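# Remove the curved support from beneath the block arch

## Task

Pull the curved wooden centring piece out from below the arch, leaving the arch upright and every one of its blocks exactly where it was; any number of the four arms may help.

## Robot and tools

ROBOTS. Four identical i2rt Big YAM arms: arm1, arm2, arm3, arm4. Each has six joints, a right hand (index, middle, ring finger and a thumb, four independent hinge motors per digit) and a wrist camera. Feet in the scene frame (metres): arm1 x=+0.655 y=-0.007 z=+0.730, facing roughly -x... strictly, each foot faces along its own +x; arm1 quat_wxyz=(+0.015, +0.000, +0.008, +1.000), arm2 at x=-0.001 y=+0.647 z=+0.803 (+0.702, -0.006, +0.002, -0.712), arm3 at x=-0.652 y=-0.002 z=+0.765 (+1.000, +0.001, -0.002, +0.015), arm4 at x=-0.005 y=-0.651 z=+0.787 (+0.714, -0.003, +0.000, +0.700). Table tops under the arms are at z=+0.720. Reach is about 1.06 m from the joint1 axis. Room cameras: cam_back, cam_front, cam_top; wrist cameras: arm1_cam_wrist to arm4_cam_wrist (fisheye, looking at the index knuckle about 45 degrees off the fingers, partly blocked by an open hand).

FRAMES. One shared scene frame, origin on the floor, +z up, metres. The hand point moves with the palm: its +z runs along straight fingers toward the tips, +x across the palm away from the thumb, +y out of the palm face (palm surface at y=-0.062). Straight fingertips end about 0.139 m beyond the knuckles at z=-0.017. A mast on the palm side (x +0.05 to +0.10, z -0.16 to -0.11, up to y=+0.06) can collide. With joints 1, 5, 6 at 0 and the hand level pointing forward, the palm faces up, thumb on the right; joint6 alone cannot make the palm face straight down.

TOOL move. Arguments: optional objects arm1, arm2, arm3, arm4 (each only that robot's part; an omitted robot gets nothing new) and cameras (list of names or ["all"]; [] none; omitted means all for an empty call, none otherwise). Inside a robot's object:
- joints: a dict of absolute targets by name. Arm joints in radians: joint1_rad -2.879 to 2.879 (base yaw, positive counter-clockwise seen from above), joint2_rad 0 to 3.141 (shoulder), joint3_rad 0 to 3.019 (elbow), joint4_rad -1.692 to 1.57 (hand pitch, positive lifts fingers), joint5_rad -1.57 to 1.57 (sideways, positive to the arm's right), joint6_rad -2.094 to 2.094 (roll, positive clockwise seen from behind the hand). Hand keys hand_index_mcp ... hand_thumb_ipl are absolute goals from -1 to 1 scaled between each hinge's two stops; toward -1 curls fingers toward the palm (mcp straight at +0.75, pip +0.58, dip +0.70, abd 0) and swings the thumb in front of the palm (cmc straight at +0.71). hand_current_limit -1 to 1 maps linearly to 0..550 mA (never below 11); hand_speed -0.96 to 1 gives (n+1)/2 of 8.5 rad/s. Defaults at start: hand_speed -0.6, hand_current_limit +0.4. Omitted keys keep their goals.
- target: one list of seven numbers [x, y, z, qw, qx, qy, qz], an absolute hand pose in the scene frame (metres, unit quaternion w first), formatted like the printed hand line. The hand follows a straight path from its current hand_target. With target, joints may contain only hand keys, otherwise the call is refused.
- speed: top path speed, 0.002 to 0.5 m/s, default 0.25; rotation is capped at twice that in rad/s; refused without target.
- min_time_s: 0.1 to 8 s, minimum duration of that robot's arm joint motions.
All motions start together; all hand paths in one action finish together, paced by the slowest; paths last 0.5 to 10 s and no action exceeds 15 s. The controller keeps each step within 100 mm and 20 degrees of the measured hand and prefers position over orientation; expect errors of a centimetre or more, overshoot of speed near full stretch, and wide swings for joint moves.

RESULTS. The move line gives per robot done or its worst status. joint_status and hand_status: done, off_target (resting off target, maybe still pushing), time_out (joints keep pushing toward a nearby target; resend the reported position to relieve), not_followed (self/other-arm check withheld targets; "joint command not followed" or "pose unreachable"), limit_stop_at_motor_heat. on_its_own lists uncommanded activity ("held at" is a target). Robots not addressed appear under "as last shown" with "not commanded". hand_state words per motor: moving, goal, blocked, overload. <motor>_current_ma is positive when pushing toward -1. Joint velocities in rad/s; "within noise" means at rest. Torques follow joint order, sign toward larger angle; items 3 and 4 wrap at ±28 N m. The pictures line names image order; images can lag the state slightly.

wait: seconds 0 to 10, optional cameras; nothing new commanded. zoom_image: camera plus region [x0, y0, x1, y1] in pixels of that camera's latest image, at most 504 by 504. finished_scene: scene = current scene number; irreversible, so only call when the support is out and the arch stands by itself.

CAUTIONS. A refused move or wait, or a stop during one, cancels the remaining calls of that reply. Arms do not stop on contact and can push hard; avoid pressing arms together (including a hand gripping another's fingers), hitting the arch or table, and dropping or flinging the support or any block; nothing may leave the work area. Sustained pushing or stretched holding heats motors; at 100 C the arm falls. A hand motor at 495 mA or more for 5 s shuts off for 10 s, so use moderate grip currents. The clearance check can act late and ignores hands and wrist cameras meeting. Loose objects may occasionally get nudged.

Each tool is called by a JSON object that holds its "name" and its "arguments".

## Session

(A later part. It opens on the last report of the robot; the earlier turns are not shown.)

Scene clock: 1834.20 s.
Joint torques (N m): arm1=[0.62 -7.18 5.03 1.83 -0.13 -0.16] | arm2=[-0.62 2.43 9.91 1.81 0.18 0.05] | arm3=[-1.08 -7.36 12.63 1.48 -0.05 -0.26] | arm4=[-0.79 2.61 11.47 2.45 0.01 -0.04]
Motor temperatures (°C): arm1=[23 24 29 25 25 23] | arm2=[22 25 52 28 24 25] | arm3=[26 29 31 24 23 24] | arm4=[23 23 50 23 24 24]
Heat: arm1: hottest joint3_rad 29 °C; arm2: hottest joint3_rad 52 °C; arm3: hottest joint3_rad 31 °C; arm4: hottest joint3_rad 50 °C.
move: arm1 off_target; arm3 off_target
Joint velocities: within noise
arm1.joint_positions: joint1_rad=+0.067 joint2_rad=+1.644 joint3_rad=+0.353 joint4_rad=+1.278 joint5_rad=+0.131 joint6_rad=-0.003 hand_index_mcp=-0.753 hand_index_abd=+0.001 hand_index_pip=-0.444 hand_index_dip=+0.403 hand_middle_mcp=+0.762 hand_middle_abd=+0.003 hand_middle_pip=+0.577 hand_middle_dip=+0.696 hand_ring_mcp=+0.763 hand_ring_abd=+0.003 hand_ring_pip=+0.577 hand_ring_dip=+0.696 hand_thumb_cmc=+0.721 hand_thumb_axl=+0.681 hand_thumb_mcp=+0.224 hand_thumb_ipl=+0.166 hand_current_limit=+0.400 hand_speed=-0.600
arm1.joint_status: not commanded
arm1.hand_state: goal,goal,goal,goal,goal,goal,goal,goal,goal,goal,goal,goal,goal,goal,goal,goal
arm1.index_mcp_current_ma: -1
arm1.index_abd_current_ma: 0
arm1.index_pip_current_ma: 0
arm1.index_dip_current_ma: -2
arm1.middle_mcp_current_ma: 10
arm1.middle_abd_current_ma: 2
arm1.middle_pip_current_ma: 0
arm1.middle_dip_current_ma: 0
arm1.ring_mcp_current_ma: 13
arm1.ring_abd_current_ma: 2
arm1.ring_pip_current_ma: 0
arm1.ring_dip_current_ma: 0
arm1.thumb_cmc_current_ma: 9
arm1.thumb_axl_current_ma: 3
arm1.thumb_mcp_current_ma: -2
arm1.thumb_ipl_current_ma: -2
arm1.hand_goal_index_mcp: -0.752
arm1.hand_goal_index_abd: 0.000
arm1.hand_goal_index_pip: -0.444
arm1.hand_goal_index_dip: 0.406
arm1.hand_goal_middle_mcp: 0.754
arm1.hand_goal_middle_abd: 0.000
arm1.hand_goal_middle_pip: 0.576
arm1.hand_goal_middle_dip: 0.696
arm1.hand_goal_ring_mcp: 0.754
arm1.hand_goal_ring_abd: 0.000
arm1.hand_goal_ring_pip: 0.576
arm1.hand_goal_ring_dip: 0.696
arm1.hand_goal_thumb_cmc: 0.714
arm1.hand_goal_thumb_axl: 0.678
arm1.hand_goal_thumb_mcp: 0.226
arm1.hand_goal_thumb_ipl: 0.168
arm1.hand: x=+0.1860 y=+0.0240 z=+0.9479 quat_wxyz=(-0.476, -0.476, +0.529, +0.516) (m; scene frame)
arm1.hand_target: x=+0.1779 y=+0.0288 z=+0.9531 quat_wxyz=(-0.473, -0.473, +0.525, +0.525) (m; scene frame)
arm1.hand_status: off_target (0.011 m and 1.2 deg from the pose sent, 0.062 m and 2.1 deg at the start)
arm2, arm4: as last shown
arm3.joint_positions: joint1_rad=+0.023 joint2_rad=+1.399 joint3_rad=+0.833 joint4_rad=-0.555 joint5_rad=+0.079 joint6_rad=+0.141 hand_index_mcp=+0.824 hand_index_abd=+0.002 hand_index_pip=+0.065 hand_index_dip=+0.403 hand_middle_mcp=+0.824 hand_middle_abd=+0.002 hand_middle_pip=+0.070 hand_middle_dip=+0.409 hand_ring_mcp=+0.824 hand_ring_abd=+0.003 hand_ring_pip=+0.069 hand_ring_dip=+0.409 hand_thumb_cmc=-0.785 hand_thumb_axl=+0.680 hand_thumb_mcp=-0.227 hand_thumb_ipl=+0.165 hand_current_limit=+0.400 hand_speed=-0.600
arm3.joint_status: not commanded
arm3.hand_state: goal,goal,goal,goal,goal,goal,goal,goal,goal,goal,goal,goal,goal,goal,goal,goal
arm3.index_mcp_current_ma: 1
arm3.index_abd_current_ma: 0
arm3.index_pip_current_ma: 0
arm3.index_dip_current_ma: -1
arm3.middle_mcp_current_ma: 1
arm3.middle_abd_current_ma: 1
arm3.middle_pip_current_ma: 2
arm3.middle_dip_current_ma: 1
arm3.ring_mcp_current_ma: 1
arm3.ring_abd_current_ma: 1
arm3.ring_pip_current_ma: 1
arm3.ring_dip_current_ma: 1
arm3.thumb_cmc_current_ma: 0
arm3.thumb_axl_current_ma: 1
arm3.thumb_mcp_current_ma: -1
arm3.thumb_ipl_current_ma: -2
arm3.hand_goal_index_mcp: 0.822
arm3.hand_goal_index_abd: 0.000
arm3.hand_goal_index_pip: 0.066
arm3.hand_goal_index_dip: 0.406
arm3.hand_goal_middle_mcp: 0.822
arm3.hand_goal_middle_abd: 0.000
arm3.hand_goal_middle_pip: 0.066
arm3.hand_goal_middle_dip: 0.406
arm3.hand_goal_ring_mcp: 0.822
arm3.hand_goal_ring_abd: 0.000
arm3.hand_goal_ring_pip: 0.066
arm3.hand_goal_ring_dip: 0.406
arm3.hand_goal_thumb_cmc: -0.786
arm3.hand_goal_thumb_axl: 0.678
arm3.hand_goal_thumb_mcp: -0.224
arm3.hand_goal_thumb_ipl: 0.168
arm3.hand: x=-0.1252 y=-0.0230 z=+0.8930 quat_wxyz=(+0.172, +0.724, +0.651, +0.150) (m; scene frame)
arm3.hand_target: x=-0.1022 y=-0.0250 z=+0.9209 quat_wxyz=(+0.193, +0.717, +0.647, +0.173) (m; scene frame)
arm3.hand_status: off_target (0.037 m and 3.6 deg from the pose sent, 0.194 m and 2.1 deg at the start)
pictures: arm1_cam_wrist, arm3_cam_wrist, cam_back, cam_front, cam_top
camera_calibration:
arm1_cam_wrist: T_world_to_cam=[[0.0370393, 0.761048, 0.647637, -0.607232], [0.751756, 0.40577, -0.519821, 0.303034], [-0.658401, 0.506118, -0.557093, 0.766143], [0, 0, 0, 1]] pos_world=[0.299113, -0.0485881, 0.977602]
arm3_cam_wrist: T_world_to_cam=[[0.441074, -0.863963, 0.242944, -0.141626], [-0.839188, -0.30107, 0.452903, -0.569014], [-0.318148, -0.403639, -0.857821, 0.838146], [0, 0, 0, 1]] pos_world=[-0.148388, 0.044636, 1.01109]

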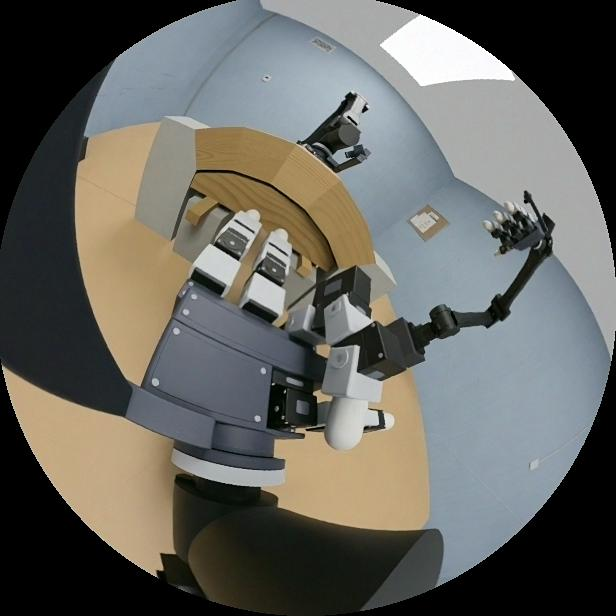

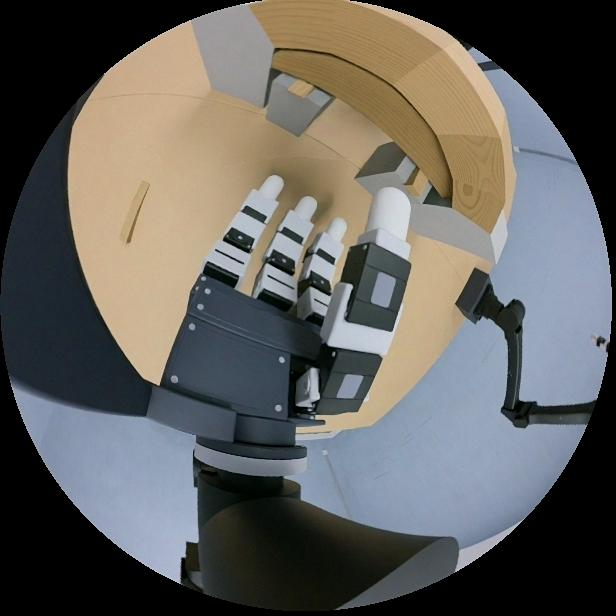

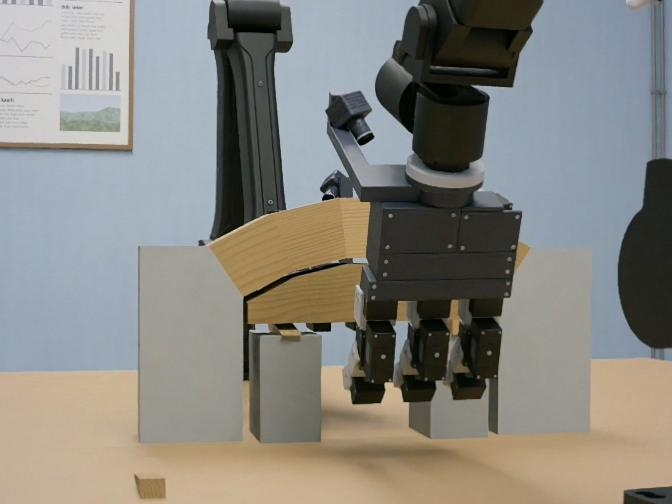

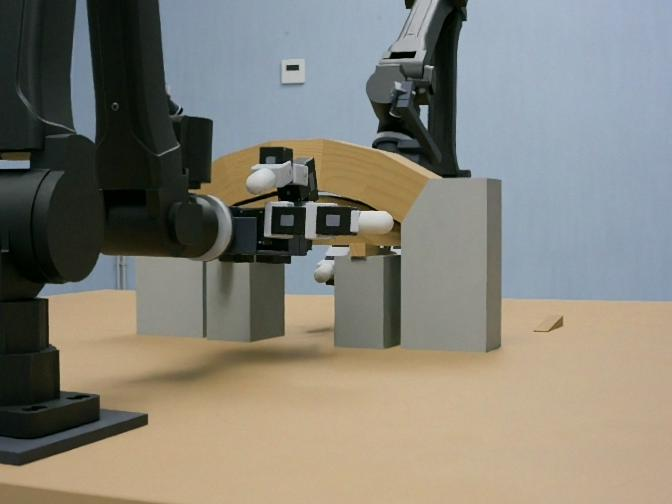

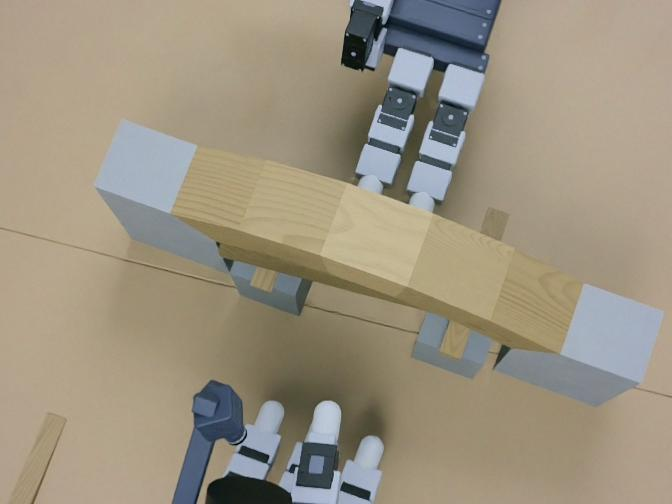

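{"name": "move", "arguments": {"arm1": {"target": [0.1432, 0.0324, 0.950, 0.4734, 0.4734, -0.5252, -0.5252], "speed": 0.08}, "cameras": ["cam_front", "cam_top", "cam_back", "arm3_cam_wrist", "arm1_cam_wrist"]}}

{"name": "zoom_image", "arguments": {"camera": "cam_top", "region": [180, 160, 560, 440]}}

{"name": "zoom_image", "arguments": {"camera": "arm3_cam_wrist", "region": [180, 20, 560, 320]}}

Scene clock: 1847.80 s.
Joint torques (N m): arm1=[0.62 -8.23 5.63 1.73 -0.1 -0.15] | arm2=[-0.56 2.37 9.88 1.88 0.18 0.05] | arm3=[-1.2 -7.36 12.62 1.47 -0.05 -0.24] | arm4=[-0.67 3.08 11.41 2.4 0 -0.02]
Motor temperatures (°C): arm1=[23 24 30 25 25 23] | arm2=[22 25 52 28 24 25] | arm3=[26 29 34 24 23 24] | arm4=[23 23 51 23 24 24]
Heat: arm1: hottest joint3_rad 30 °C; arm2: hottest joint3_rad 52 °C; arm3: hottest joint3_rad 34 °C; arm4: hottest joint3_rad 51 °C.
move: arm1 off_target
Joint velocities: within noise
arm1.joint_positions: joint1_rad=+0.054 joint2_rad=+1.704 joint3_rad=+0.441 joint4_rad=+1.250 joint5_rad=+0.117 joint6_rad=-0.003 hand_index_mcp=-0.753 hand_index_abd=+0.001 hand_index_pip=-0.444 hand_index_dip=+0.403 hand_middle_mcp=+0.762 hand_middle_abd=+0.003 hand_middle_pip=+0.577 hand_middle_dip=+0.696 hand_ring_mcp=+0.756 hand_ring_abd=+0.003 hand_ring_pip=+0.574 hand_ring_dip=+0.694 hand_thumb_cmc=+0.721 hand_thumb_axl=+0.681 hand_thumb_mcp=+0.224 hand_thumb_ipl=+0.166 hand_current_limit=+0.400 hand_speed=-0.600
arm1.joint_status: not commanded
arm1.hand_state: goal,goal,goal,goal,goal,goal,goal,goal,goal,goal,goal,goal,goal,goal,goal,goal
arm1.index_mcp_current_ma: -1
arm1.index_abd_current_ma: 0
arm1.index_pip_current_ma: 0
arm1.index_dip_current_ma: -2
arm1.middle_mcp_current_ma: 11
arm1.middle_abd_current_ma: 2
arm1.middle_pip_current_ma: 0
arm1.middle_dip_current_ma: 0
arm1.ring_mcp_current_ma: 2
arm1.ring_abd_current_ma: 2
arm1.ring_pip_current_ma: -2
arm1.ring_dip_current_ma: -1
arm1.thumb_cmc_current_ma: 9
arm1.thumb_axl_current_ma: 3
arm1.thumb_mcp_current_ma: -2
arm1.thumb_ipl_current_ma: -2
arm1.hand_goal_index_mcp: -0.752
arm1.hand_goal_index_abd: 0.000
arm1.hand_goal_index_pip: -0.444
arm1.hand_goal_index_dip: 0.406
arm1.hand_goal_middle_mcp: 0.754
arm1.hand_goal_middle_abd: 0.000
arm1.hand_goal_middle_pip: 0.576
arm1.hand_goal_middle_dip: 0.696
arm1.hand_goal_ring_mcp: 0.754
arm1.hand_goal_ring_abd: 0.000
arm1.hand_goal_ring_pip: 0.576
arm1.hand_goal_ring_dip: 0.696
arm1.hand_goal_thumb_cmc: 0.714
arm1.hand_goal_thumb_axl: 0.678
arm1.hand_goal_thumb_mcp: 0.226
arm1.hand_goal_thumb_ipl: 0.168
arm1.hand: x=+0.1536 y=+0.0270 z=+0.9442 quat_wxyz=(-0.476, -0.477, +0.529, +0.516) (m; scene frame)
arm1.hand_target: x=+0.1437 y=+0.0325 z=+0.9501 quat_wxyz=(-0.473, -0.473, +0.525, +0.525) (m; scene frame)
arm1.hand_status: off_target (0.013 m and 1.3 deg from the pose sent, 0.044 m and 1.2 deg at the start)
arm2, arm3, arm4: as last shown
pictures: arm1_cam_wrist, arm3_cam_wrist, cam_back, cam_front, cam_top
camera_calibration:
arm1_cam_wrist: T_world_to_cam=[[0.0357224, 0.761174, 0.647563, -0.605696], [0.752054, 0.406251, -0.519013, 0.323469], [-0.658132, 0.505543, -0.557932, 0.742011], [0, 0, 0, 1]] pos_world=[0.266712, -0.045488, 0.974102]
arm3_cam_wrist: T_world_to_cam=[[0.441353, -0.863793, 0.243044, -0.141606], [-0.839074, -0.301268, 0.452981, -0.569038], [-0.318061, -0.403856, -0.857751, 0.838138], [0, 0, 0, 1]] pos_world=[-0.148388, 0.0447361, 1.01109]

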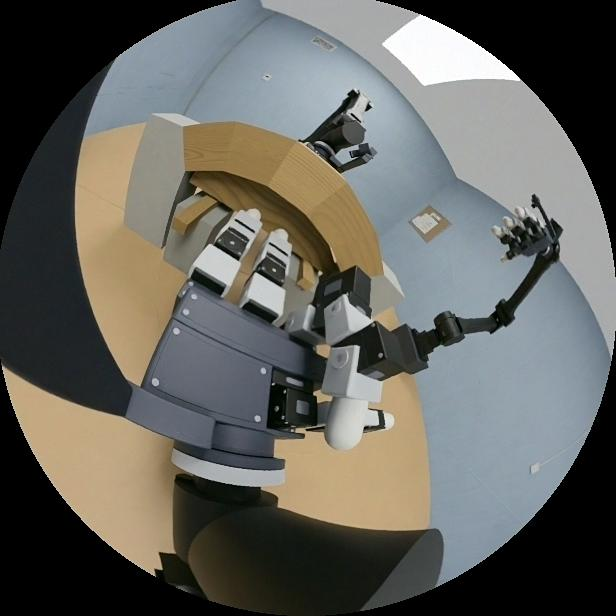

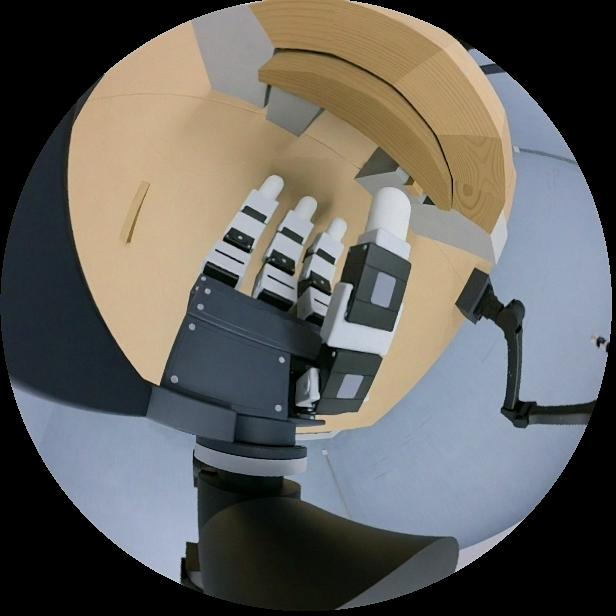

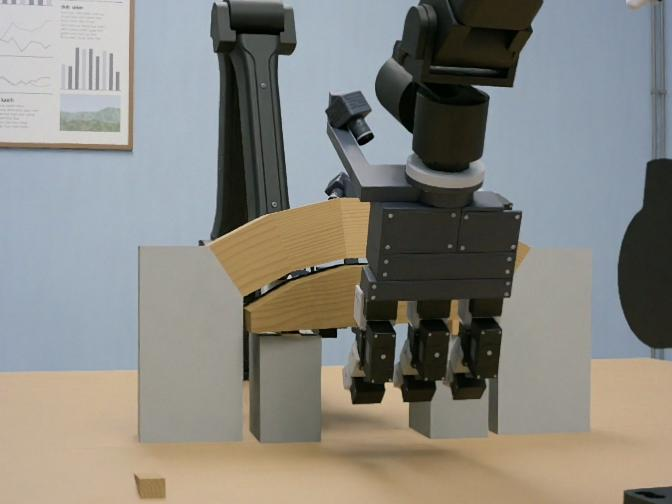

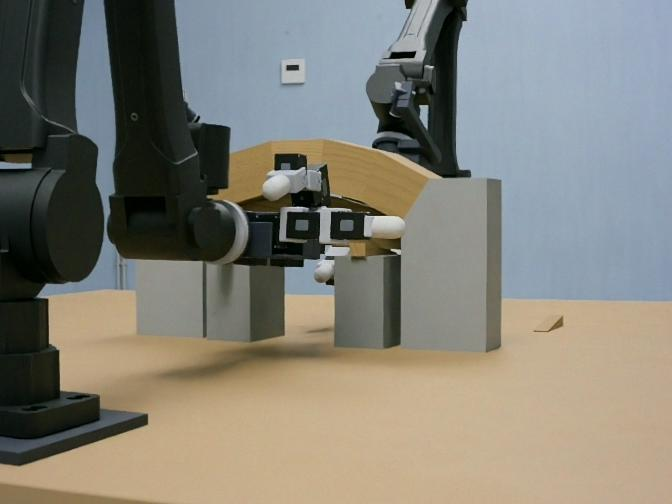

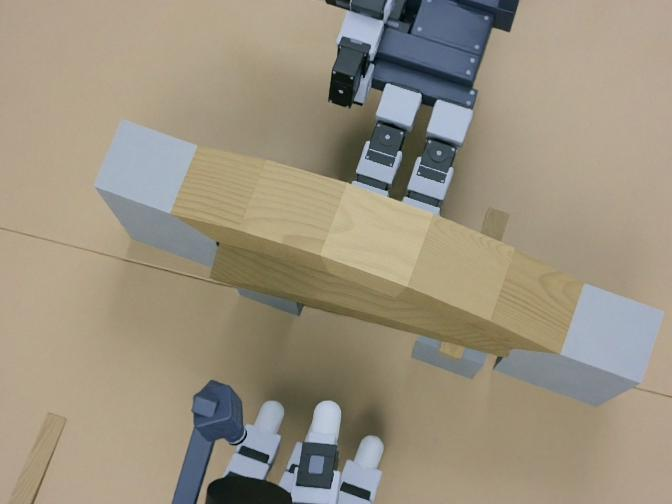

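Scaled by 1.326 from the camera's 672x504 image, which has a finer 960x720 frame.

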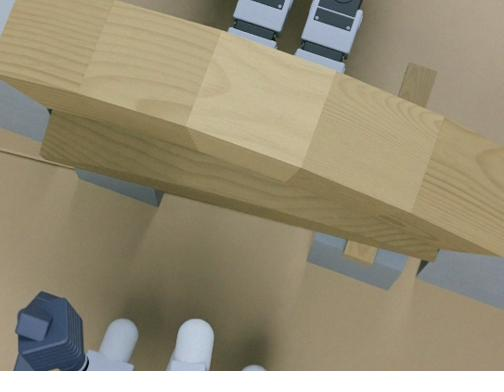

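Scaled by 1.326 from the camera's 616x616 image, which has a finer 880x880 frame.

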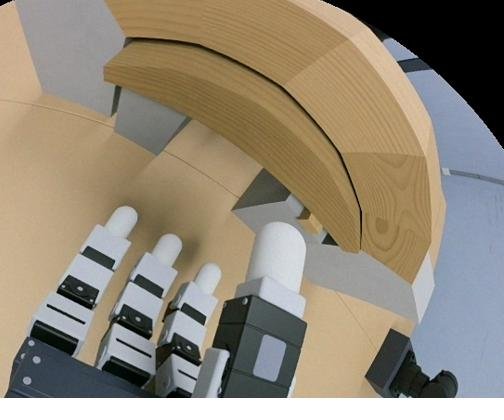

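{"name": "move", "arguments": {"arm1": {"target": [0.1699, -0.0052, 0.953, 0.4734, 0.4734, -0.5252, -0.5252], "speed": 0.12}, "cameras": ["cam_top", "arm1_cam_wrist"]}}

{"name": "zoom_image", "arguments": {"camera": "cam_top", "region": [180, 100, 560, 380]}}

Scene clock: 1885.90 s.
Joint torques (N m): arm1=[2.14 -9.52 3.06 2.47 0.12 -0.15] | arm2=[-0.5 2.43 9.88 1.84 0.2 0.06] | arm3=[-1.32 -7.36 12.6 1.47 -0.04 -0.24] | arm4=[-0.73 2.73 11.45 2.5 0.02 -0.02]
Motor temperatures (°C): arm1=[23 25 30 25 25 23] | arm2=[22 25 52 28 24 25] | arm3=[26 29 37 24 23 24] | arm4=[23 23 51 23 24 24]
Heat: arm1: hottest joint3_rad 30 °C; arm2: hottest joint3_rad 52 °C; arm3: hottest joint3_rad 37 °C; arm4: hottest joint3_rad 51 °C.
move: arm1 off_target
Joint velocities: within noise
arm1.joint_positions: joint1_rad=+0.152 joint2_rad=+1.683 joint3_rad=+0.409 joint4_rad=+1.250 joint5_rad=+0.232 joint6_rad=-0.003 hand_index_mcp=-0.753 hand_index_abd=+0.001 hand_index_pip=-0.444 hand_index_dip=+0.403 hand_middle_mcp=+0.762 hand_middle_abd=+0.002 hand_middle_pip=+0.577 hand_middle_dip=+0.696 hand_ring_mcp=+0.763 hand_ring_abd=-0.002 hand_ring_pip=+0.576 hand_ring_dip=+0.694 hand_thumb_cmc=+0.721 hand_thumb_axl=+0.681 hand_thumb_mcp=+0.224 hand_thumb_ipl=+0.166 hand_current_limit=+0.400 hand_speed=-0.600
arm1.joint_status: not commanded
arm1.hand_state: goal,goal,goal,goal,goal,goal,goal,goal,goal,goal,goal,goal,goal,goal,goal,goal
arm1.index_mcp_current_ma: -1
arm1.index_abd_current_ma: 0
arm1.index_pip_current_ma: 0
arm1.index_dip_current_ma: -2
arm1.middle_mcp_current_ma: 11
arm1.middle_abd_current_ma: 2
arm1.middle_pip_current_ma: 0
arm1.middle_dip_current_ma: 0
arm1.ring_mcp_current_ma: 12
arm1.ring_abd_current_ma: -2
arm1.ring_pip_current_ma: 0
arm1.ring_dip_current_ma: -1
arm1.thumb_cmc_current_ma: 9
arm1.thumb_axl_current_ma: 3
arm1.thumb_mcp_current_ma: -2
arm1.thumb_ipl_current_ma: -2
arm1.hand_goal_index_mcp: -0.752
arm1.hand_goal_index_abd: 0.000
arm1.hand_goal_index_pip: -0.444
arm1.hand_goal_index_dip: 0.406
arm1.hand_goal_middle_mcp: 0.754
arm1.hand_goal_middle_abd: 0.000
arm1.hand_goal_middle_pip: 0.576
arm1.hand_goal_middle_dip: 0.696
arm1.hand_goal_ring_mcp: 0.754
arm1.hand_goal_ring_abd: 0.000
arm1.hand_goal_ring_pip: 0.576
arm1.hand_goal_ring_dip: 0.696
arm1.hand_goal_thumb_cmc: 0.714
arm1.hand_goal_thumb_axl: 0.678
arm1.hand_goal_thumb_mcp: 0.226
arm1.hand_goal_thumb_ipl: 0.168
arm1.hand: x=+0.1672 y=-0.0009 z=+0.9437 quat_wxyz=(-0.468, -0.476, +0.535, +0.518) (m; scene frame)
arm1.hand_target: x=+0.1699 y=-0.0050 z=+0.9530 quat_wxyz=(-0.473, -0.473, +0.525, +0.525) (m; scene frame)
arm1.hand_status: off_target (0.011 m and 1.5 deg from the pose sent, 0.037 m and 1.3 deg at the start)
arm2, arm3, arm4: as last shown
pictures: arm1_cam_wrist, cam_top
camera_calibration:
arm1_cam_wrist: T_world_to_cam=[[0.0423524, 0.758382, 0.650433, -0.588419], [0.764152, 0.394812, -0.510094, 0.313801], [-0.643645, 0.518633, -0.562797, 0.76691], [0, 0, 0, 1]] pos_world=[0.278747, -0.0753913, 0.974411]

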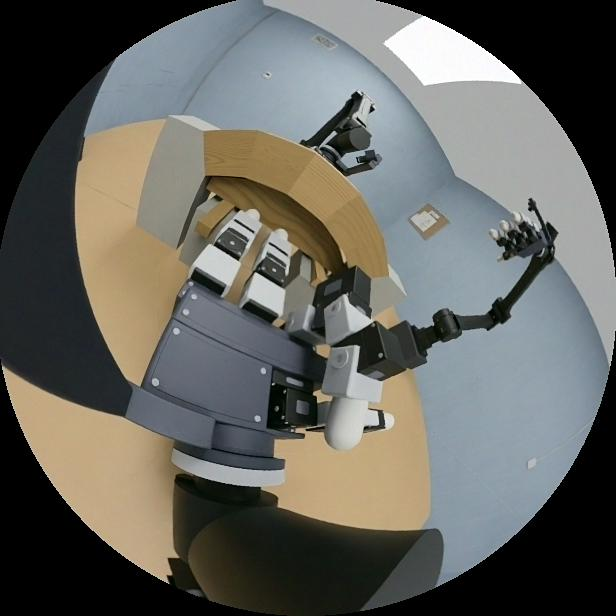

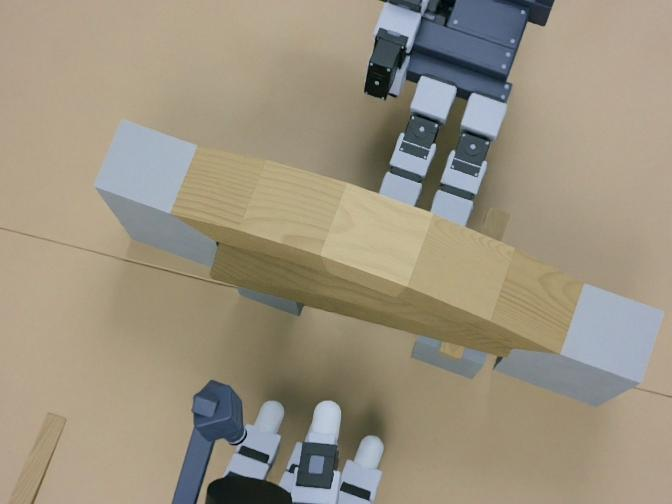

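Scaled by 1.326 from the camera's 672x504 image, which has a finer 960x720 frame.

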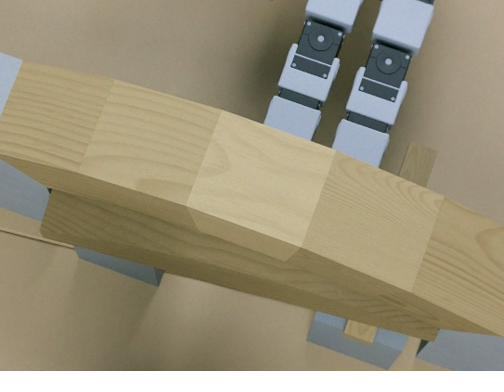

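{"name": "move", "arguments": {"arm1": {"target": [0.1253, -0.004, 0.952, 0.4734, 0.4734, -0.5252, -0.5252], "speed": 0.08}, "cameras": ["cam_top", "cam_back", "cam_front", "arm1_cam_wrist", "arm3_cam_wrist"]}}

{"name": "zoom_image", "arguments": {"camera": "cam_top", "region": [180, 100, 560, 380]}}

{"name": "zoom_image", "arguments": {"camera": "arm3_cam_wrist", "region": [180, 20, 560, 320]}}

Scene clock: 1902.27 s.
Joint torques (N m): arm1=[0.91 -8.88 5.76 1.77 -0.14 -0.15] | arm2=[-0.67 2.32 9.87 1.87 0.19 0.05] | arm3=[-1.2 -7.3 12.57 1.46 -0.04 -0.24] | arm4=[-0.62 2.61 11.47 2.45 -0.02 -0.02]
Motor temperatures (°C): arm1=[23 25 30 25 25 23] | arm2=[22 25 52 28 24 25] | arm3=[26 29 38 24 23 24] | arm4=[23 23 51 23 24 24]
Heat: arm1: hottest joint3_rad 30 °C; arm2: hottest joint3_rad 52 °C; arm3: hottest joint3_rad 38 °C; arm4: hottest joint3_rad 51 °C.
move: arm1 off_target
Joint velocities: within noise
arm1.joint_positions: joint1_rad=+0.152 joint2_rad=+1.728 joint3_rad=+0.497 joint4_rad=+1.215 joint5_rad=+0.218 joint6_rad=-0.003 hand_index_mcp=-0.753 hand_index_abd=+0.001 hand_index_pip=-0.444 hand_index_dip=+0.403 hand_middle_mcp=+0.761 hand_middle_abd=+0.003 hand_middle_pip=+0.576 hand_middle_dip=+0.696 hand_ring_mcp=+0.762 hand_ring_abd=+0.005 hand_ring_pip=+0.576 hand_ring_dip=+0.694 hand_thumb_cmc=+0.721 hand_thumb_axl=+0.681 hand_thumb_mcp=+0.224 hand_thumb_ipl=+0.166 hand_current_limit=+0.400 hand_speed=-0.600
arm1.joint_status: not commanded
arm1.hand_state: goal,goal,goal,goal,goal,goal,goal,goal,goal,goal,goal,goal,goal,goal,goal,goal
arm1.index_mcp_current_ma: -1
arm1.index_abd_current_ma: 0
arm1.index_pip_current_ma: 0
arm1.index_dip_current_ma: -2
arm1.middle_mcp_current_ma: 9
arm1.middle_abd_current_ma: 2
arm1.middle_pip_current_ma: 0
arm1.middle_dip_current_ma: 0
arm1.ring_mcp_current_ma: 11
arm1.ring_abd_current_ma: 4
arm1.ring_pip_current_ma: 0
arm1.ring_dip_current_ma: -1
arm1.thumb_cmc_current_ma: 9
arm1.thumb_axl_current_ma: 3
arm1.thumb_mcp_current_ma: -2
arm1.thumb_ipl_current_ma: -2
arm1.hand_goal_index_mcp: -0.752
arm1.hand_goal_index_abd: 0.000
arm1.hand_goal_index_pip: -0.444
arm1.hand_goal_index_dip: 0.406
arm1.hand_goal_middle_mcp: 0.754
arm1.hand_goal_middle_abd: 0.000
arm1.hand_goal_middle_pip: 0.576
arm1.hand_goal_middle_dip: 0.696
arm1.hand_goal_ring_mcp: 0.754
arm1.hand_goal_ring_abd: 0.000
arm1.hand_goal_ring_pip: 0.576
arm1.hand_goal_ring_dip: 0.696
arm1.hand_goal_thumb_cmc: 0.714
arm1.hand_goal_thumb_axl: 0.678
arm1.hand_goal_thumb_mcp: 0.226
arm1.hand_goal_thumb_ipl: 0.168
arm1.hand: x=+0.1355 y=-0.0070 z=+0.9452 quat_wxyz=(-0.474, -0.477, +0.530, +0.517) (m; scene frame)
arm1.hand_target: x=+0.1258 y=-0.0039 z=+0.9519 quat_wxyz=(-0.473, -0.473, +0.525, +0.525) (m; scene frame)
arm1.hand_status: off_target (0.013 m and 1.2 deg from the pose sent, 0.043 m and 1.5 deg at the start)
arm2, arm3, arm4: as last shown
pictures: arm1_cam_wrist, arm3_cam_wrist, cam_back, cam_front, cam_top
camera_calibration:
arm1_cam_wrist: T_world_to_cam=[[0.0371741, 0.759628, 0.649294, -0.581666], [0.755094, 0.404239, -0.516163, 0.348195], [-0.654562, 0.509466, -0.558563, 0.748007], [0, 0, 0, 1]] pos_world=[0.24832, -0.0799885, 0.975207]
arm3_cam_wrist: T_world_to_cam=[[0.441353, -0.863793, 0.243044, -0.141606], [-0.839074, -0.301268, 0.452981, -0.569038], [-0.318061, -0.403856, -0.857751, 0.838138], [0, 0, 0, 1]] pos_world=[-0.148388, 0.0447361, 1.01109]

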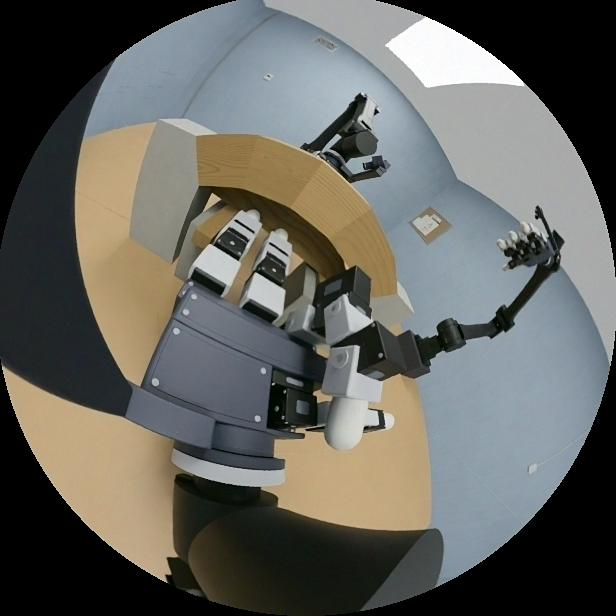

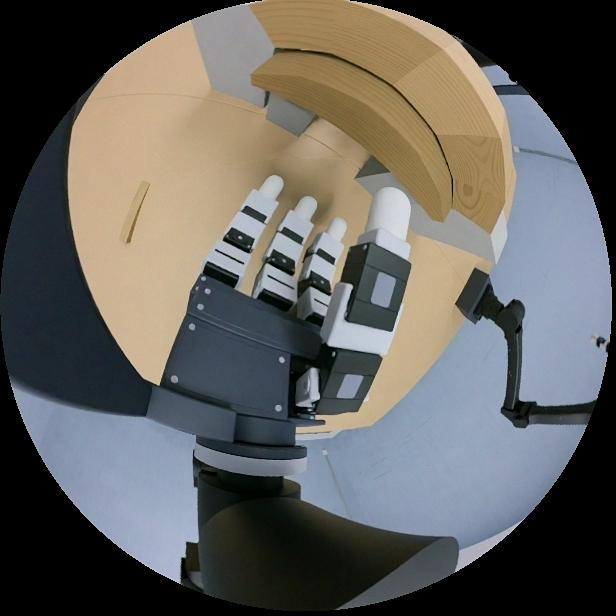

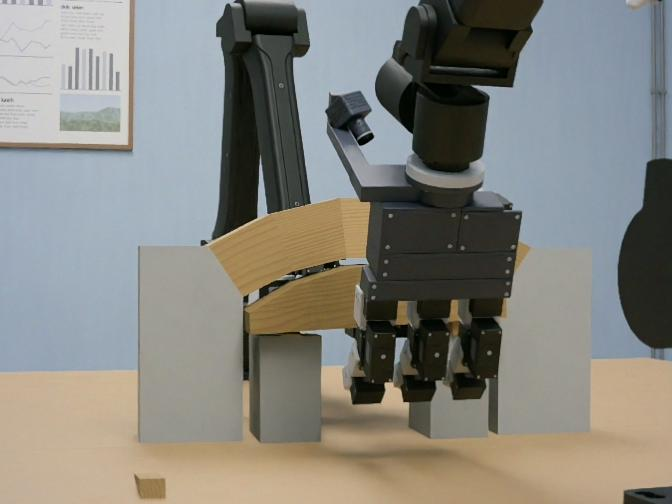

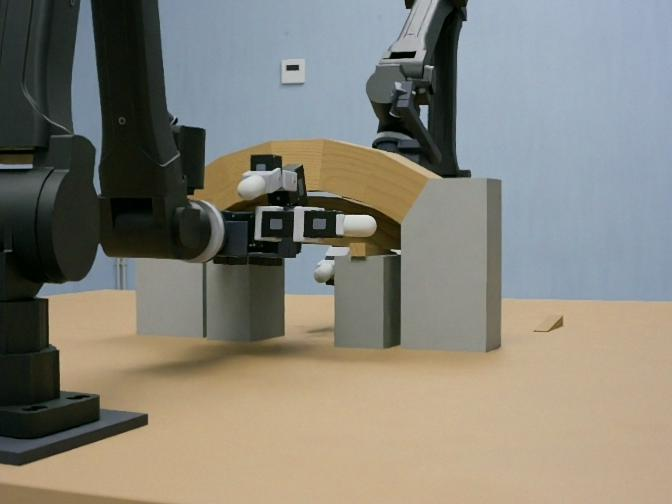

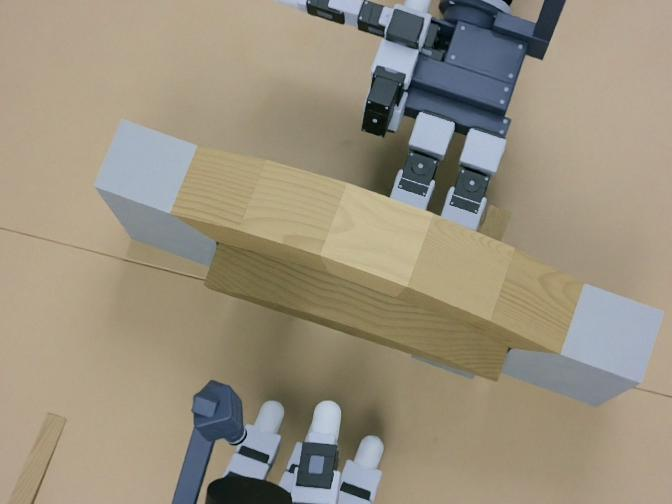

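Scaled by 1.326 from the camera's 672x504 image, which has a finer 960x720 frame.

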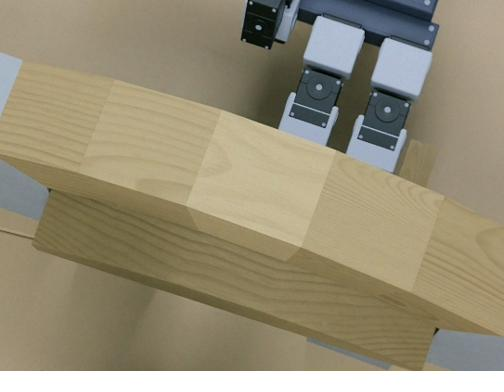

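Scaled by 1.326 from the camera's 616x616 image, which has a finer 880x880 frame.

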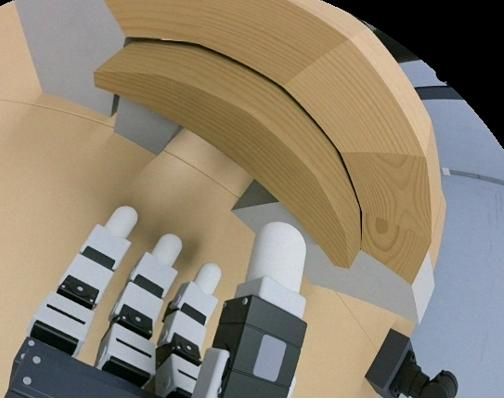

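{"name": "move", "arguments": {"cameras": ["cam_top", "cam_back", "arm3_cam_wrist"]}}

Scene clock: 1977.50 s.
Joint torques (N m): arm1=[0.91 -8.88 5.78 1.76 -0.14 -0.15] | arm2=[-0.62 2.32 9.89 1.81 0.19 0.05] | arm3=[-1.08 -7.36 12.6 1.43 -0.05 -0.23] | arm4=[-0.26 2.96 11.47 2.3 0.02 -0.04]
Motor temperatures (°C): arm1=[23 25 31 25 25 23] | arm2=[22 25 53 28 24 25] | arm3=[26 29 39 24 23 24] | arm4=[23 23 51 23 24 24]
Heat: arm1: hottest joint3_rad 31 °C; arm2: hottest joint3_rad 53 °C; arm3: hottest joint3_rad 39 °C; arm4: hottest joint3_rad 51 °C.
Joint velocities: within noise
arm1.joint_positions: joint1_rad=+0.152 joint2_rad=+1.728 joint3_rad=+0.497 joint4_rad=+1.215 joint5_rad=+0.218 joint6_rad=-0.003 hand_index_mcp=-0.753 hand_index_abd=+0.001 hand_index_pip=-0.444 hand_index_dip=+0.403 hand_middle_mcp=+0.761 hand_middle_abd=+0.003 hand_middle_pip=+0.576 hand_middle_dip=+0.696 hand_ring_mcp=+0.762 hand_ring_abd=+0.005 hand_ring_pip=+0.576 hand_ring_dip=+0.694 hand_thumb_cmc=+0.721 hand_thumb_axl=+0.681 hand_thumb_mcp=+0.224 hand_thumb_ipl=+0.166 hand_current_limit=+0.400 hand_speed=-0.600
arm1.joint_status: not commanded
arm1.hand_state: goal,goal,goal,goal,goal,goal,goal,goal,goal,goal,goal,goal,goal,goal,goal,goal
arm1.index_mcp_current_ma: -1
arm1.index_abd_current_ma: 0
arm1.index_pip_current_ma: 0
arm1.index_dip_current_ma: -2
arm1.middle_mcp_current_ma: 9
arm1.middle_abd_current_ma: 2
arm1.middle_pip_current_ma: 0
arm1.middle_dip_current_ma: 0
arm1.ring_mcp_current_ma: 11
arm1.ring_abd_current_ma: 4
arm1.ring_pip_current_ma: 0
arm1.ring_dip_current_ma: -1
arm1.thumb_cmc_current_ma: 9
arm1.thumb_axl_current_ma: 3
arm1.thumb_mcp_current_ma: -2
arm1.thumb_ipl_current_ma: -2
arm1.hand_goal_index_mcp: -0.752
arm1.hand_goal_index_abd: 0.000
arm1.hand_goal_index_pip: -0.444
arm1.hand_goal_index_dip: 0.406
arm1.hand_goal_middle_mcp: 0.754
arm1.hand_goal_middle_abd: 0.000
arm1.hand_goal_middle_pip: 0.576
arm1.hand_goal_middle_dip: 0.696
arm1.hand_goal_ring_mcp: 0.754
arm1.hand_goal_ring_abd: 0.000
arm1.hand_goal_ring_pip: 0.576
arm1.hand_goal_ring_dip: 0.696
arm1.hand_goal_thumb_cmc: 0.714
arm1.hand_goal_thumb_axl: 0.678
arm1.hand_goal_thumb_mcp: 0.226
arm1.hand_goal_thumb_ipl: 0.168
arm1.hand: x=+0.1355 y=-0.0070 z=+0.9452 quat_wxyz=(-0.474, -0.477, +0.530, +0.517) (m; scene frame)
arm1.hand_target: x=+0.1258 y=-0.0039 z=+0.9519 quat_wxyz=(-0.473, -0.473, +0.525, +0.525) (m; scene frame)
arm1.hand_status: off_target (0.013 m and 1.2 deg from the pose sent, 0.043 m and 1.5 deg at the start)
arm2.joint_positions: joint1_rad=+0.081 joint2_rad=+0.625 joint3_rad=+1.339 joint4_rad=-1.439 joint5_rad=+0.068 joint6_rad=+1.144 hand_index_mcp=+0.754 hand_index_abd=+0.000 hand_index_pip=+0.577 hand_index_dip=+0.696 hand_middle_mcp=+0.754 hand_middle_abd=+0.000 hand_middle_pip=+0.577 hand_middle_dip=+0.696 hand_ring_mcp=+0.754 hand_ring_abd=+0.000 hand_ring_pip=+0.577 hand_ring_dip=+0.696 hand_thumb_cmc=+0.715 hand_thumb_axl=+0.677 hand_thumb_mcp=+0.225 hand_thumb_ipl=+0.168 hand_current_limit=+0.400 hand_speed=-0.600
arm2.joint_status: not commanded
arm2.hand_state: goal,goal,goal,goal,goal,goal,goal,goal,goal,goal,goal,goal,goal,goal,goal,goal
arm2.index_mcp_current_ma: 0
arm2.index_abd_current_ma: 0
arm2.index_pip_current_ma: 0
arm2.index_dip_current_ma: 0
arm2.middle_mcp_current_ma: 0
arm2.middle_abd_current_ma: 0
arm2.middle_pip_current_ma: 0
arm2.middle_dip_current_ma: 0
arm2.ring_mcp_current_ma: 0
arm2.ring_abd_current_ma: 0
arm2.ring_pip_current_ma: 0
arm2.ring_dip_current_ma: 0
arm2.thumb_cmc_current_ma: 0
arm2.thumb_axl_current_ma: 0
arm2.thumb_mcp_current_ma: 0
arm2.thumb_ipl_current_ma: 0
arm2.hand_goal_index_mcp: 0.754
arm2.hand_goal_index_abd: 0.000
arm2.hand_goal_index_pip: 0.576
arm2.hand_goal_index_dip: 0.696
arm2.hand_goal_middle_mcp: 0.754
arm2.hand_goal_middle_abd: 0.000
arm2.hand_goal_middle_pip: 0.576
arm2.hand_goal_middle_dip: 0.696
arm2.hand_goal_ring_mcp: 0.754
arm2.hand_goal_ring_abd: 0.000
arm2.hand_goal_ring_pip: 0.576
arm2.hand_goal_ring_dip: 0.696
arm2.hand_goal_thumb_cmc: 0.714
arm2.hand_goal_thumb_axl: 0.678
arm2.hand_goal_thumb_mcp: 0.226
arm2.hand_goal_thumb_ipl: 0.168
arm2.hand: x=-0.0785 y=+0.4102 z=+1.3133 quat_wxyz=(+0.360, +0.775, -0.478, +0.205) (m; scene frame)
arm2.hand_target: x=-0.0785 y=+0.4122 z=+1.3246 quat_wxyz=(+0.369, +0.770, -0.475, +0.212) (m; scene frame)
arm2.hand_status: not commanded
arm3.joint_positions: joint1_rad=+0.023 joint2_rad=+1.399 joint3_rad=+0.833 joint4_rad=-0.555 joint5_rad=+0.079 joint6_rad=+0.141 hand_index_mcp=+0.824 hand_index_abd=+0.002 hand_index_pip=+0.065 hand_index_dip=+0.403 hand_middle_mcp=+0.824 hand_middle_abd=+0.002 hand_middle_pip=+0.070 hand_middle_dip=+0.409 hand_ring_mcp=+0.824 hand_ring_abd=+0.003 hand_ring_pip=+0.069 hand_ring_dip=+0.409 hand_thumb_cmc=-0.785 hand_thumb_axl=+0.680 hand_thumb_mcp=-0.227 hand_thumb_ipl=+0.165 hand_current_limit=+0.400 hand_speed=-0.600
arm3.joint_status: not commanded
arm3.hand_state: goal,goal,goal,goal,goal,goal,goal,goal,goal,goal,goal,goal,goal,goal,goal,goal
arm3.index_mcp_current_ma: 1
arm3.index_abd_current_ma: 0
arm3.index_pip_current_ma: 0
arm3.index_dip_current_ma: -1
arm3.middle_mcp_current_ma: 1
arm3.middle_abd_current_ma: 1
arm3.middle_pip_current_ma: 2
arm3.middle_dip_current_ma: 1
arm3.ring_mcp_current_ma: 1
arm3.ring_abd_current_ma: 1
arm3.ring_pip_current_ma: 1
arm3.ring_dip_current_ma: 1
arm3.thumb_cmc_current_ma: 0
arm3.thumb_axl_current_ma: 1
arm3.thumb_mcp_current_ma: -1
arm3.thumb_ipl_current_ma: -2
arm3.hand_goal_index_mcp: 0.822
arm3.hand_goal_index_abd: 0.000
arm3.hand_goal_index_pip: 0.066
arm3.hand_goal_index_dip: 0.406
arm3.hand_goal_middle_mcp: 0.822
arm3.hand_goal_middle_abd: 0.000
arm3.hand_goal_middle_pip: 0.066
arm3.hand_goal_middle_dip: 0.406
arm3.hand_goal_ring_mcp: 0.822
arm3.hand_goal_ring_abd: 0.000
arm3.hand_goal_ring_pip: 0.066
arm3.hand_goal_ring_dip: 0.406
arm3.hand_goal_thumb_cmc: -0.786
arm3.hand_goal_thumb_axl: 0.678
arm3.hand_goal_thumb_mcp: -0.224
arm3.hand_goal_thumb_ipl: 0.168
arm3.hand: x=-0.1252 y=-0.0230 z=+0.8930 quat_wxyz=(+0.172, +0.724, +0.651, +0.150) (m; scene frame)
arm3.hand_target: x=-0.1022 y=-0.0250 z=+0.9209 quat_wxyz=(+0.193, +0.717, +0.647, +0.173) (m; scene frame)
arm3.hand_status: not commanded
arm4.joint_positions: joint1_rad=-0.812 joint2_rad=+0.602 joint3_rad=+1.335 joint4_rad=-1.243 joint5_rad=-0.043 joint6_rad=+1.026 hand_index_mcp=+0.755 hand_index_abd=+0.000 hand_index_pip=+0.577 hand_index_dip=+0.696 hand_middle_mcp=+0.755 hand_middle_abd=+0.000 hand_middle_pip=+0.577 hand_middle_dip=+0.696 hand_ring_mcp=+0.755 hand_ring_abd=+0.000 hand_ring_pip=+0.577 hand_ring_dip=+0.696 hand_thumb_cmc=+0.715 hand_thumb_axl=+0.677 hand_thumb_mcp=+0.226 hand_thumb_ipl=+0.168 hand_current_limit=+0.400 hand_speed=-0.600
arm4.joint_status: not commanded
arm4.hand_state: goal,goal,goal,goal,goal,goal,goal,goal,goal,goal,goal,goal,goal,goal,goal,goal
arm4.index_mcp_current_ma: 3
arm4.index_abd_current_ma: 1
arm4.index_pip_current_ma: 2
arm4.index_dip_current_ma: 0
arm4.middle_mcp_current_ma: 2
arm4.middle_abd_current_ma: 1
arm4.middle_pip_current_ma: 2
arm4.middle_dip_current_ma: 0
arm4.ring_mcp_current_ma: 3
arm4.ring_abd_current_ma: 1
arm4.ring_pip_current_ma: 2
arm4.ring_dip_current_ma: 0
arm4.thumb_cmc_current_ma: 2
arm4.thumb_axl_current_ma: -2
arm4.thumb_mcp_current_ma: -1
arm4.thumb_ipl_current_ma: -1
arm4.hand_goal_index_mcp: 0.754
arm4.hand_goal_index_abd: 0.000
arm4.hand_goal_index_pip: 0.576
arm4.hand_goal_index_dip: 0.696
arm4.hand_goal_middle_mcp: 0.754
arm4.hand_goal_middle_abd: 0.000
arm4.hand_goal_middle_pip: 0.576
arm4.hand_goal_middle_dip: 0.696
arm4.hand_goal_ring_mcp: 0.754
arm4.hand_goal_ring_abd: 0.000
arm4.hand_goal_ring_pip: 0.576
arm4.hand_goal_ring_dip: 0.696
arm4.hand_goal_thumb_cmc: 0.714
arm4.hand_goal_thumb_axl: 0.678
arm4.hand_goal_thumb_mcp: 0.226
arm4.hand_goal_thumb_ipl: 0.168
arm4.hand: x=+0.2395 y=-0.5281 z=+1.3425 quat_wxyz=(-0.065, +0.683, +0.526, +0.502) (m; scene frame)
arm4.hand_target: x=+0.2370 y=-0.5303 z=+1.3562 quat_wxyz=(-0.067, +0.677, +0.522, +0.514) (m; scene frame)
arm4.hand_status: not commanded
pictures: arm3_cam_wrist, cam_back, cam_top
camera_calibration:
arm3_cam_wrist: T_world_to_cam=[[0.441353, -0.863793, 0.243044, -0.141606], [-0.839074, -0.301268, 0.452981, -0.569038], [-0.318061, -0.403856, -0.857751, 0.838138], [0, 0, 0, 1]] pos_world=[-0.148388, 0.0447361, 1.01109]

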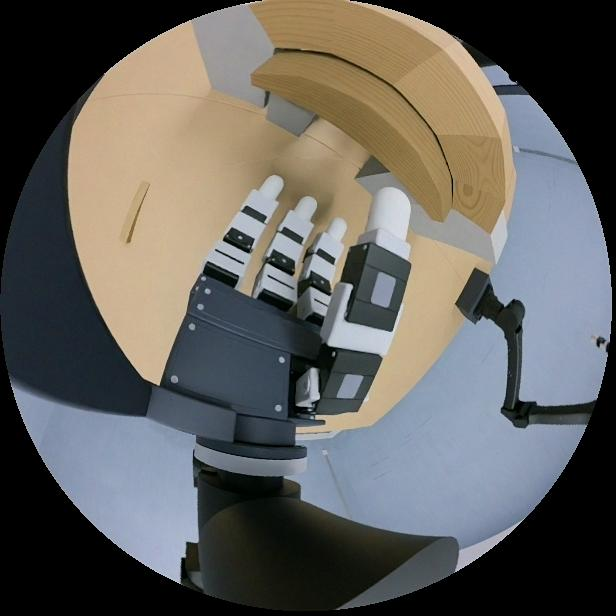

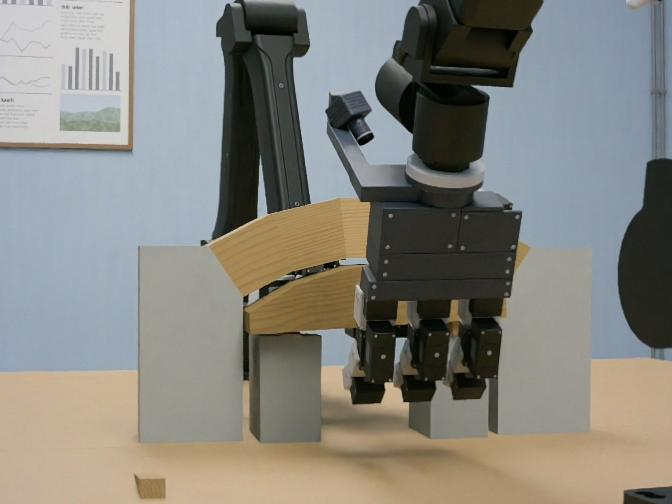

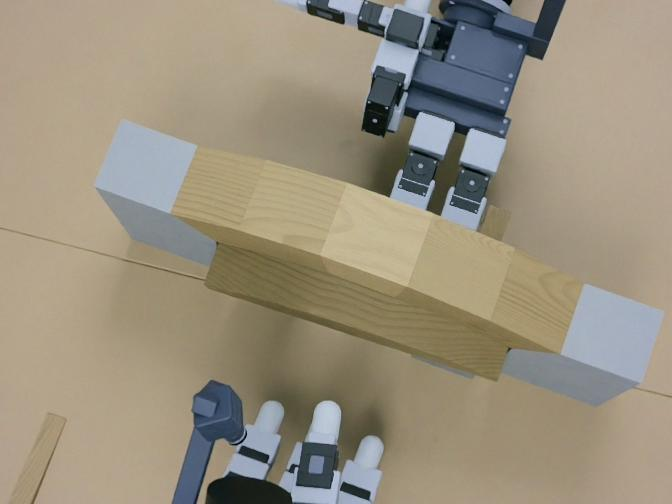

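{"name": "move", "arguments": {"arm3": {"target": [-0.0425, -0.0312, 0.9259, 0.1923, 0.7175, 0.6467, 0.1733], "speed": 0.12, "joints": {"hand_index_abd": -0.133, "hand_ring_abd": 0.133}}, "cameras": ["cam_top", "cam_back", "arm3_cam_wrist"]}}

Scene clock: 1998.13 s.
Joint torques (N m): arm1=[0.85 -9 5.76 1.76 -0.15 -0.15] | arm2=[-0.56 2.37 9.89 1.84 0.2 0.05] | arm3=[-1.49 -8.82 12.77 0.38 -0.06 -0.24] | arm4=[-0.67 2.61 11.44 2.45 0.01 -0.04]
Motor temperatures (°C): arm1=[23 25 31 25 25 23] | arm2=[22 25 53 28 24 25] | arm3=[26 29 39 24 23 24] | arm4=[23 23 51 23 24 24]
Heat: arm1: hottest joint3_rad 31 °C; arm2: hottest joint3_rad 53 °C; arm3: hottest joint3_rad 39 °C; arm4: hottest joint3_rad 51 °C.
move: arm3 off_target
Joint velocities: within noise
arm1, arm2, arm4: as last shown
arm3.joint_positions: joint1_rad=+0.008 joint2_rad=+1.530 joint3_rad=+1.001 joint4_rad=-0.555 joint5_rad=+0.069 joint6_rad=+0.124 hand_index_mcp=+0.824 hand_index_abd=-0.128 hand_index_pip=+0.065 hand_index_dip=+0.403 hand_middle_mcp=+0.824 hand_middle_abd=+0.002 hand_middle_pip=+0.070 hand_middle_dip=+0.409 hand_ring_mcp=+0.824 hand_ring_abd=+0.129 hand_ring_pip=+0.069 hand_ring_dip=+0.409 hand_thumb_cmc=-0.785 hand_thumb_axl=+0.680 hand_thumb_mcp=-0.227 hand_thumb_ipl=+0.165 hand_current_limit=+0.400 hand_speed=-0.600
arm3.joint_status: all done
arm3.hand_state: goal,goal,goal,goal,goal,goal,goal,goal,goal,goal,goal,goal,goal,goal,goal,goal
arm3.index_mcp_current_ma: 1
arm3.index_abd_current_ma: 1
arm3.index_pip_current_ma: 0
arm3.index_dip_current_ma: -1
arm3.middle_mcp_current_ma: 1
arm3.middle_abd_current_ma: 1
arm3.middle_pip_current_ma: 2
arm3.middle_dip_current_ma: 1
arm3.ring_mcp_current_ma: 1
arm3.ring_abd_current_ma: -2
arm3.ring_pip_current_ma: 1
arm3.ring_dip_current_ma: 1
arm3.thumb_cmc_current_ma: 0
arm3.thumb_axl_current_ma: 1
arm3.thumb_mcp_current_ma: -1
arm3.thumb_ipl_current_ma: -2
arm3.hand_goal_index_mcp: 0.822
arm3.hand_goal_index_abd: -0.132
arm3.hand_goal_index_pip: 0.066
arm3.hand_goal_index_dip: 0.406
arm3.hand_goal_middle_mcp: 0.822
arm3.hand_goal_middle_abd: 0.000
arm3.hand_goal_middle_pip: 0.066
arm3.hand_goal_middle_dip: 0.406
arm3.hand_goal_ring_mcp: 0.822
arm3.hand_goal_ring_abd: 0.134
arm3.hand_goal_ring_pip: 0.066
arm3.hand_goal_ring_dip: 0.406
arm3.hand_goal_thumb_cmc: -0.786
arm3.hand_goal_thumb_axl: 0.678
arm3.hand_goal_thumb_mcp: -0.224
arm3.hand_goal_thumb_ipl: 0.168
arm3.hand: x=-0.0611 y=-0.0254 z=+0.9079 quat_wxyz=(+0.182, +0.720, +0.649, +0.164) (m; scene frame)
arm3.hand_target: x=-0.0438 y=-0.0314 z=+0.9262 quat_wxyz=(+0.193, +0.718, +0.646, +0.173) (m; scene frame)
arm3.hand_status: off_target (0.027 m and 1.6 deg from the pose sent, 0.089 m and 3.7 deg at the start)
pictures: arm3_cam_wrist, cam_back, cam_top
camera_calibration:
arm3_cam_wrist: T_world_to_cam=[[0.436189, -0.862737, 0.255783, -0.187436], [-0.853134, -0.306083, 0.422463, -0.495993], [-0.286184, -0.402491, -0.86954, 0.882891], [0, 0, 0, 1]] pos_world=[-0.0887225, 0.0418327, 1.02519]

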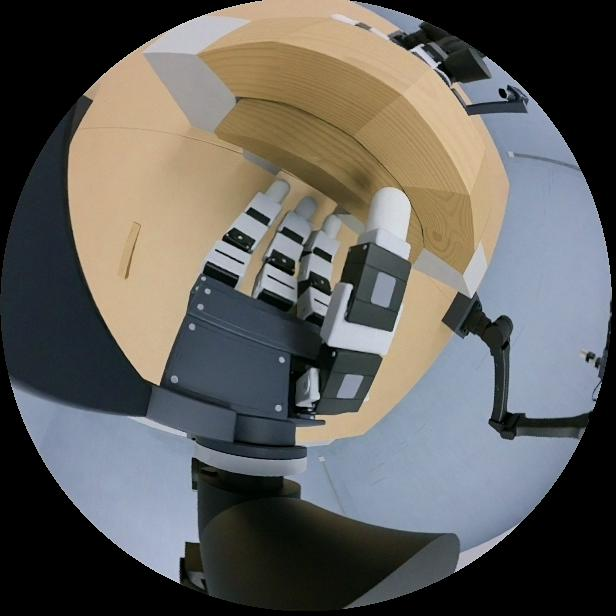

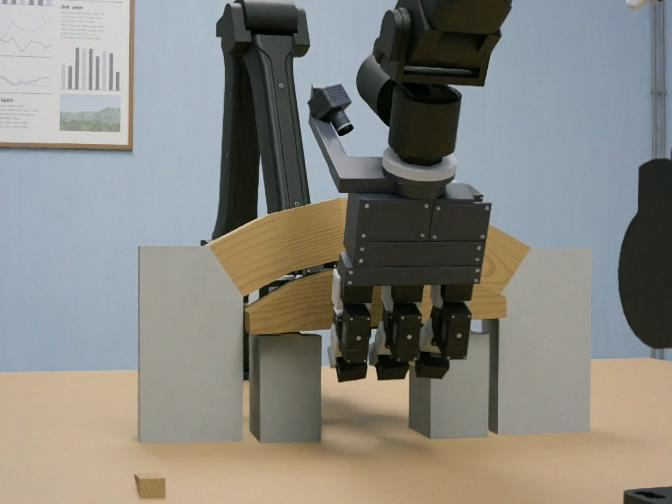

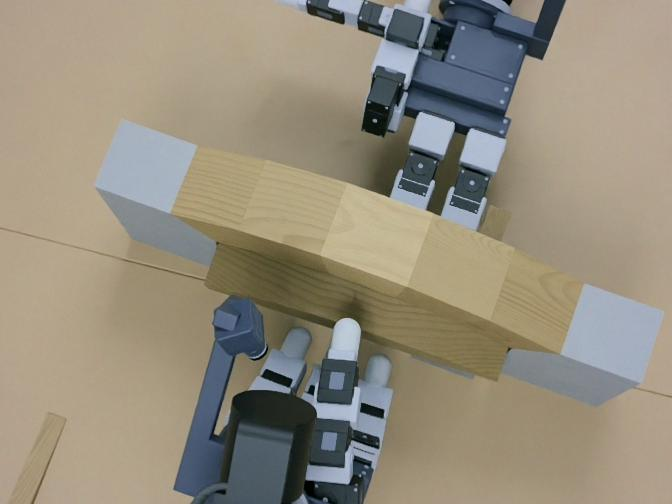

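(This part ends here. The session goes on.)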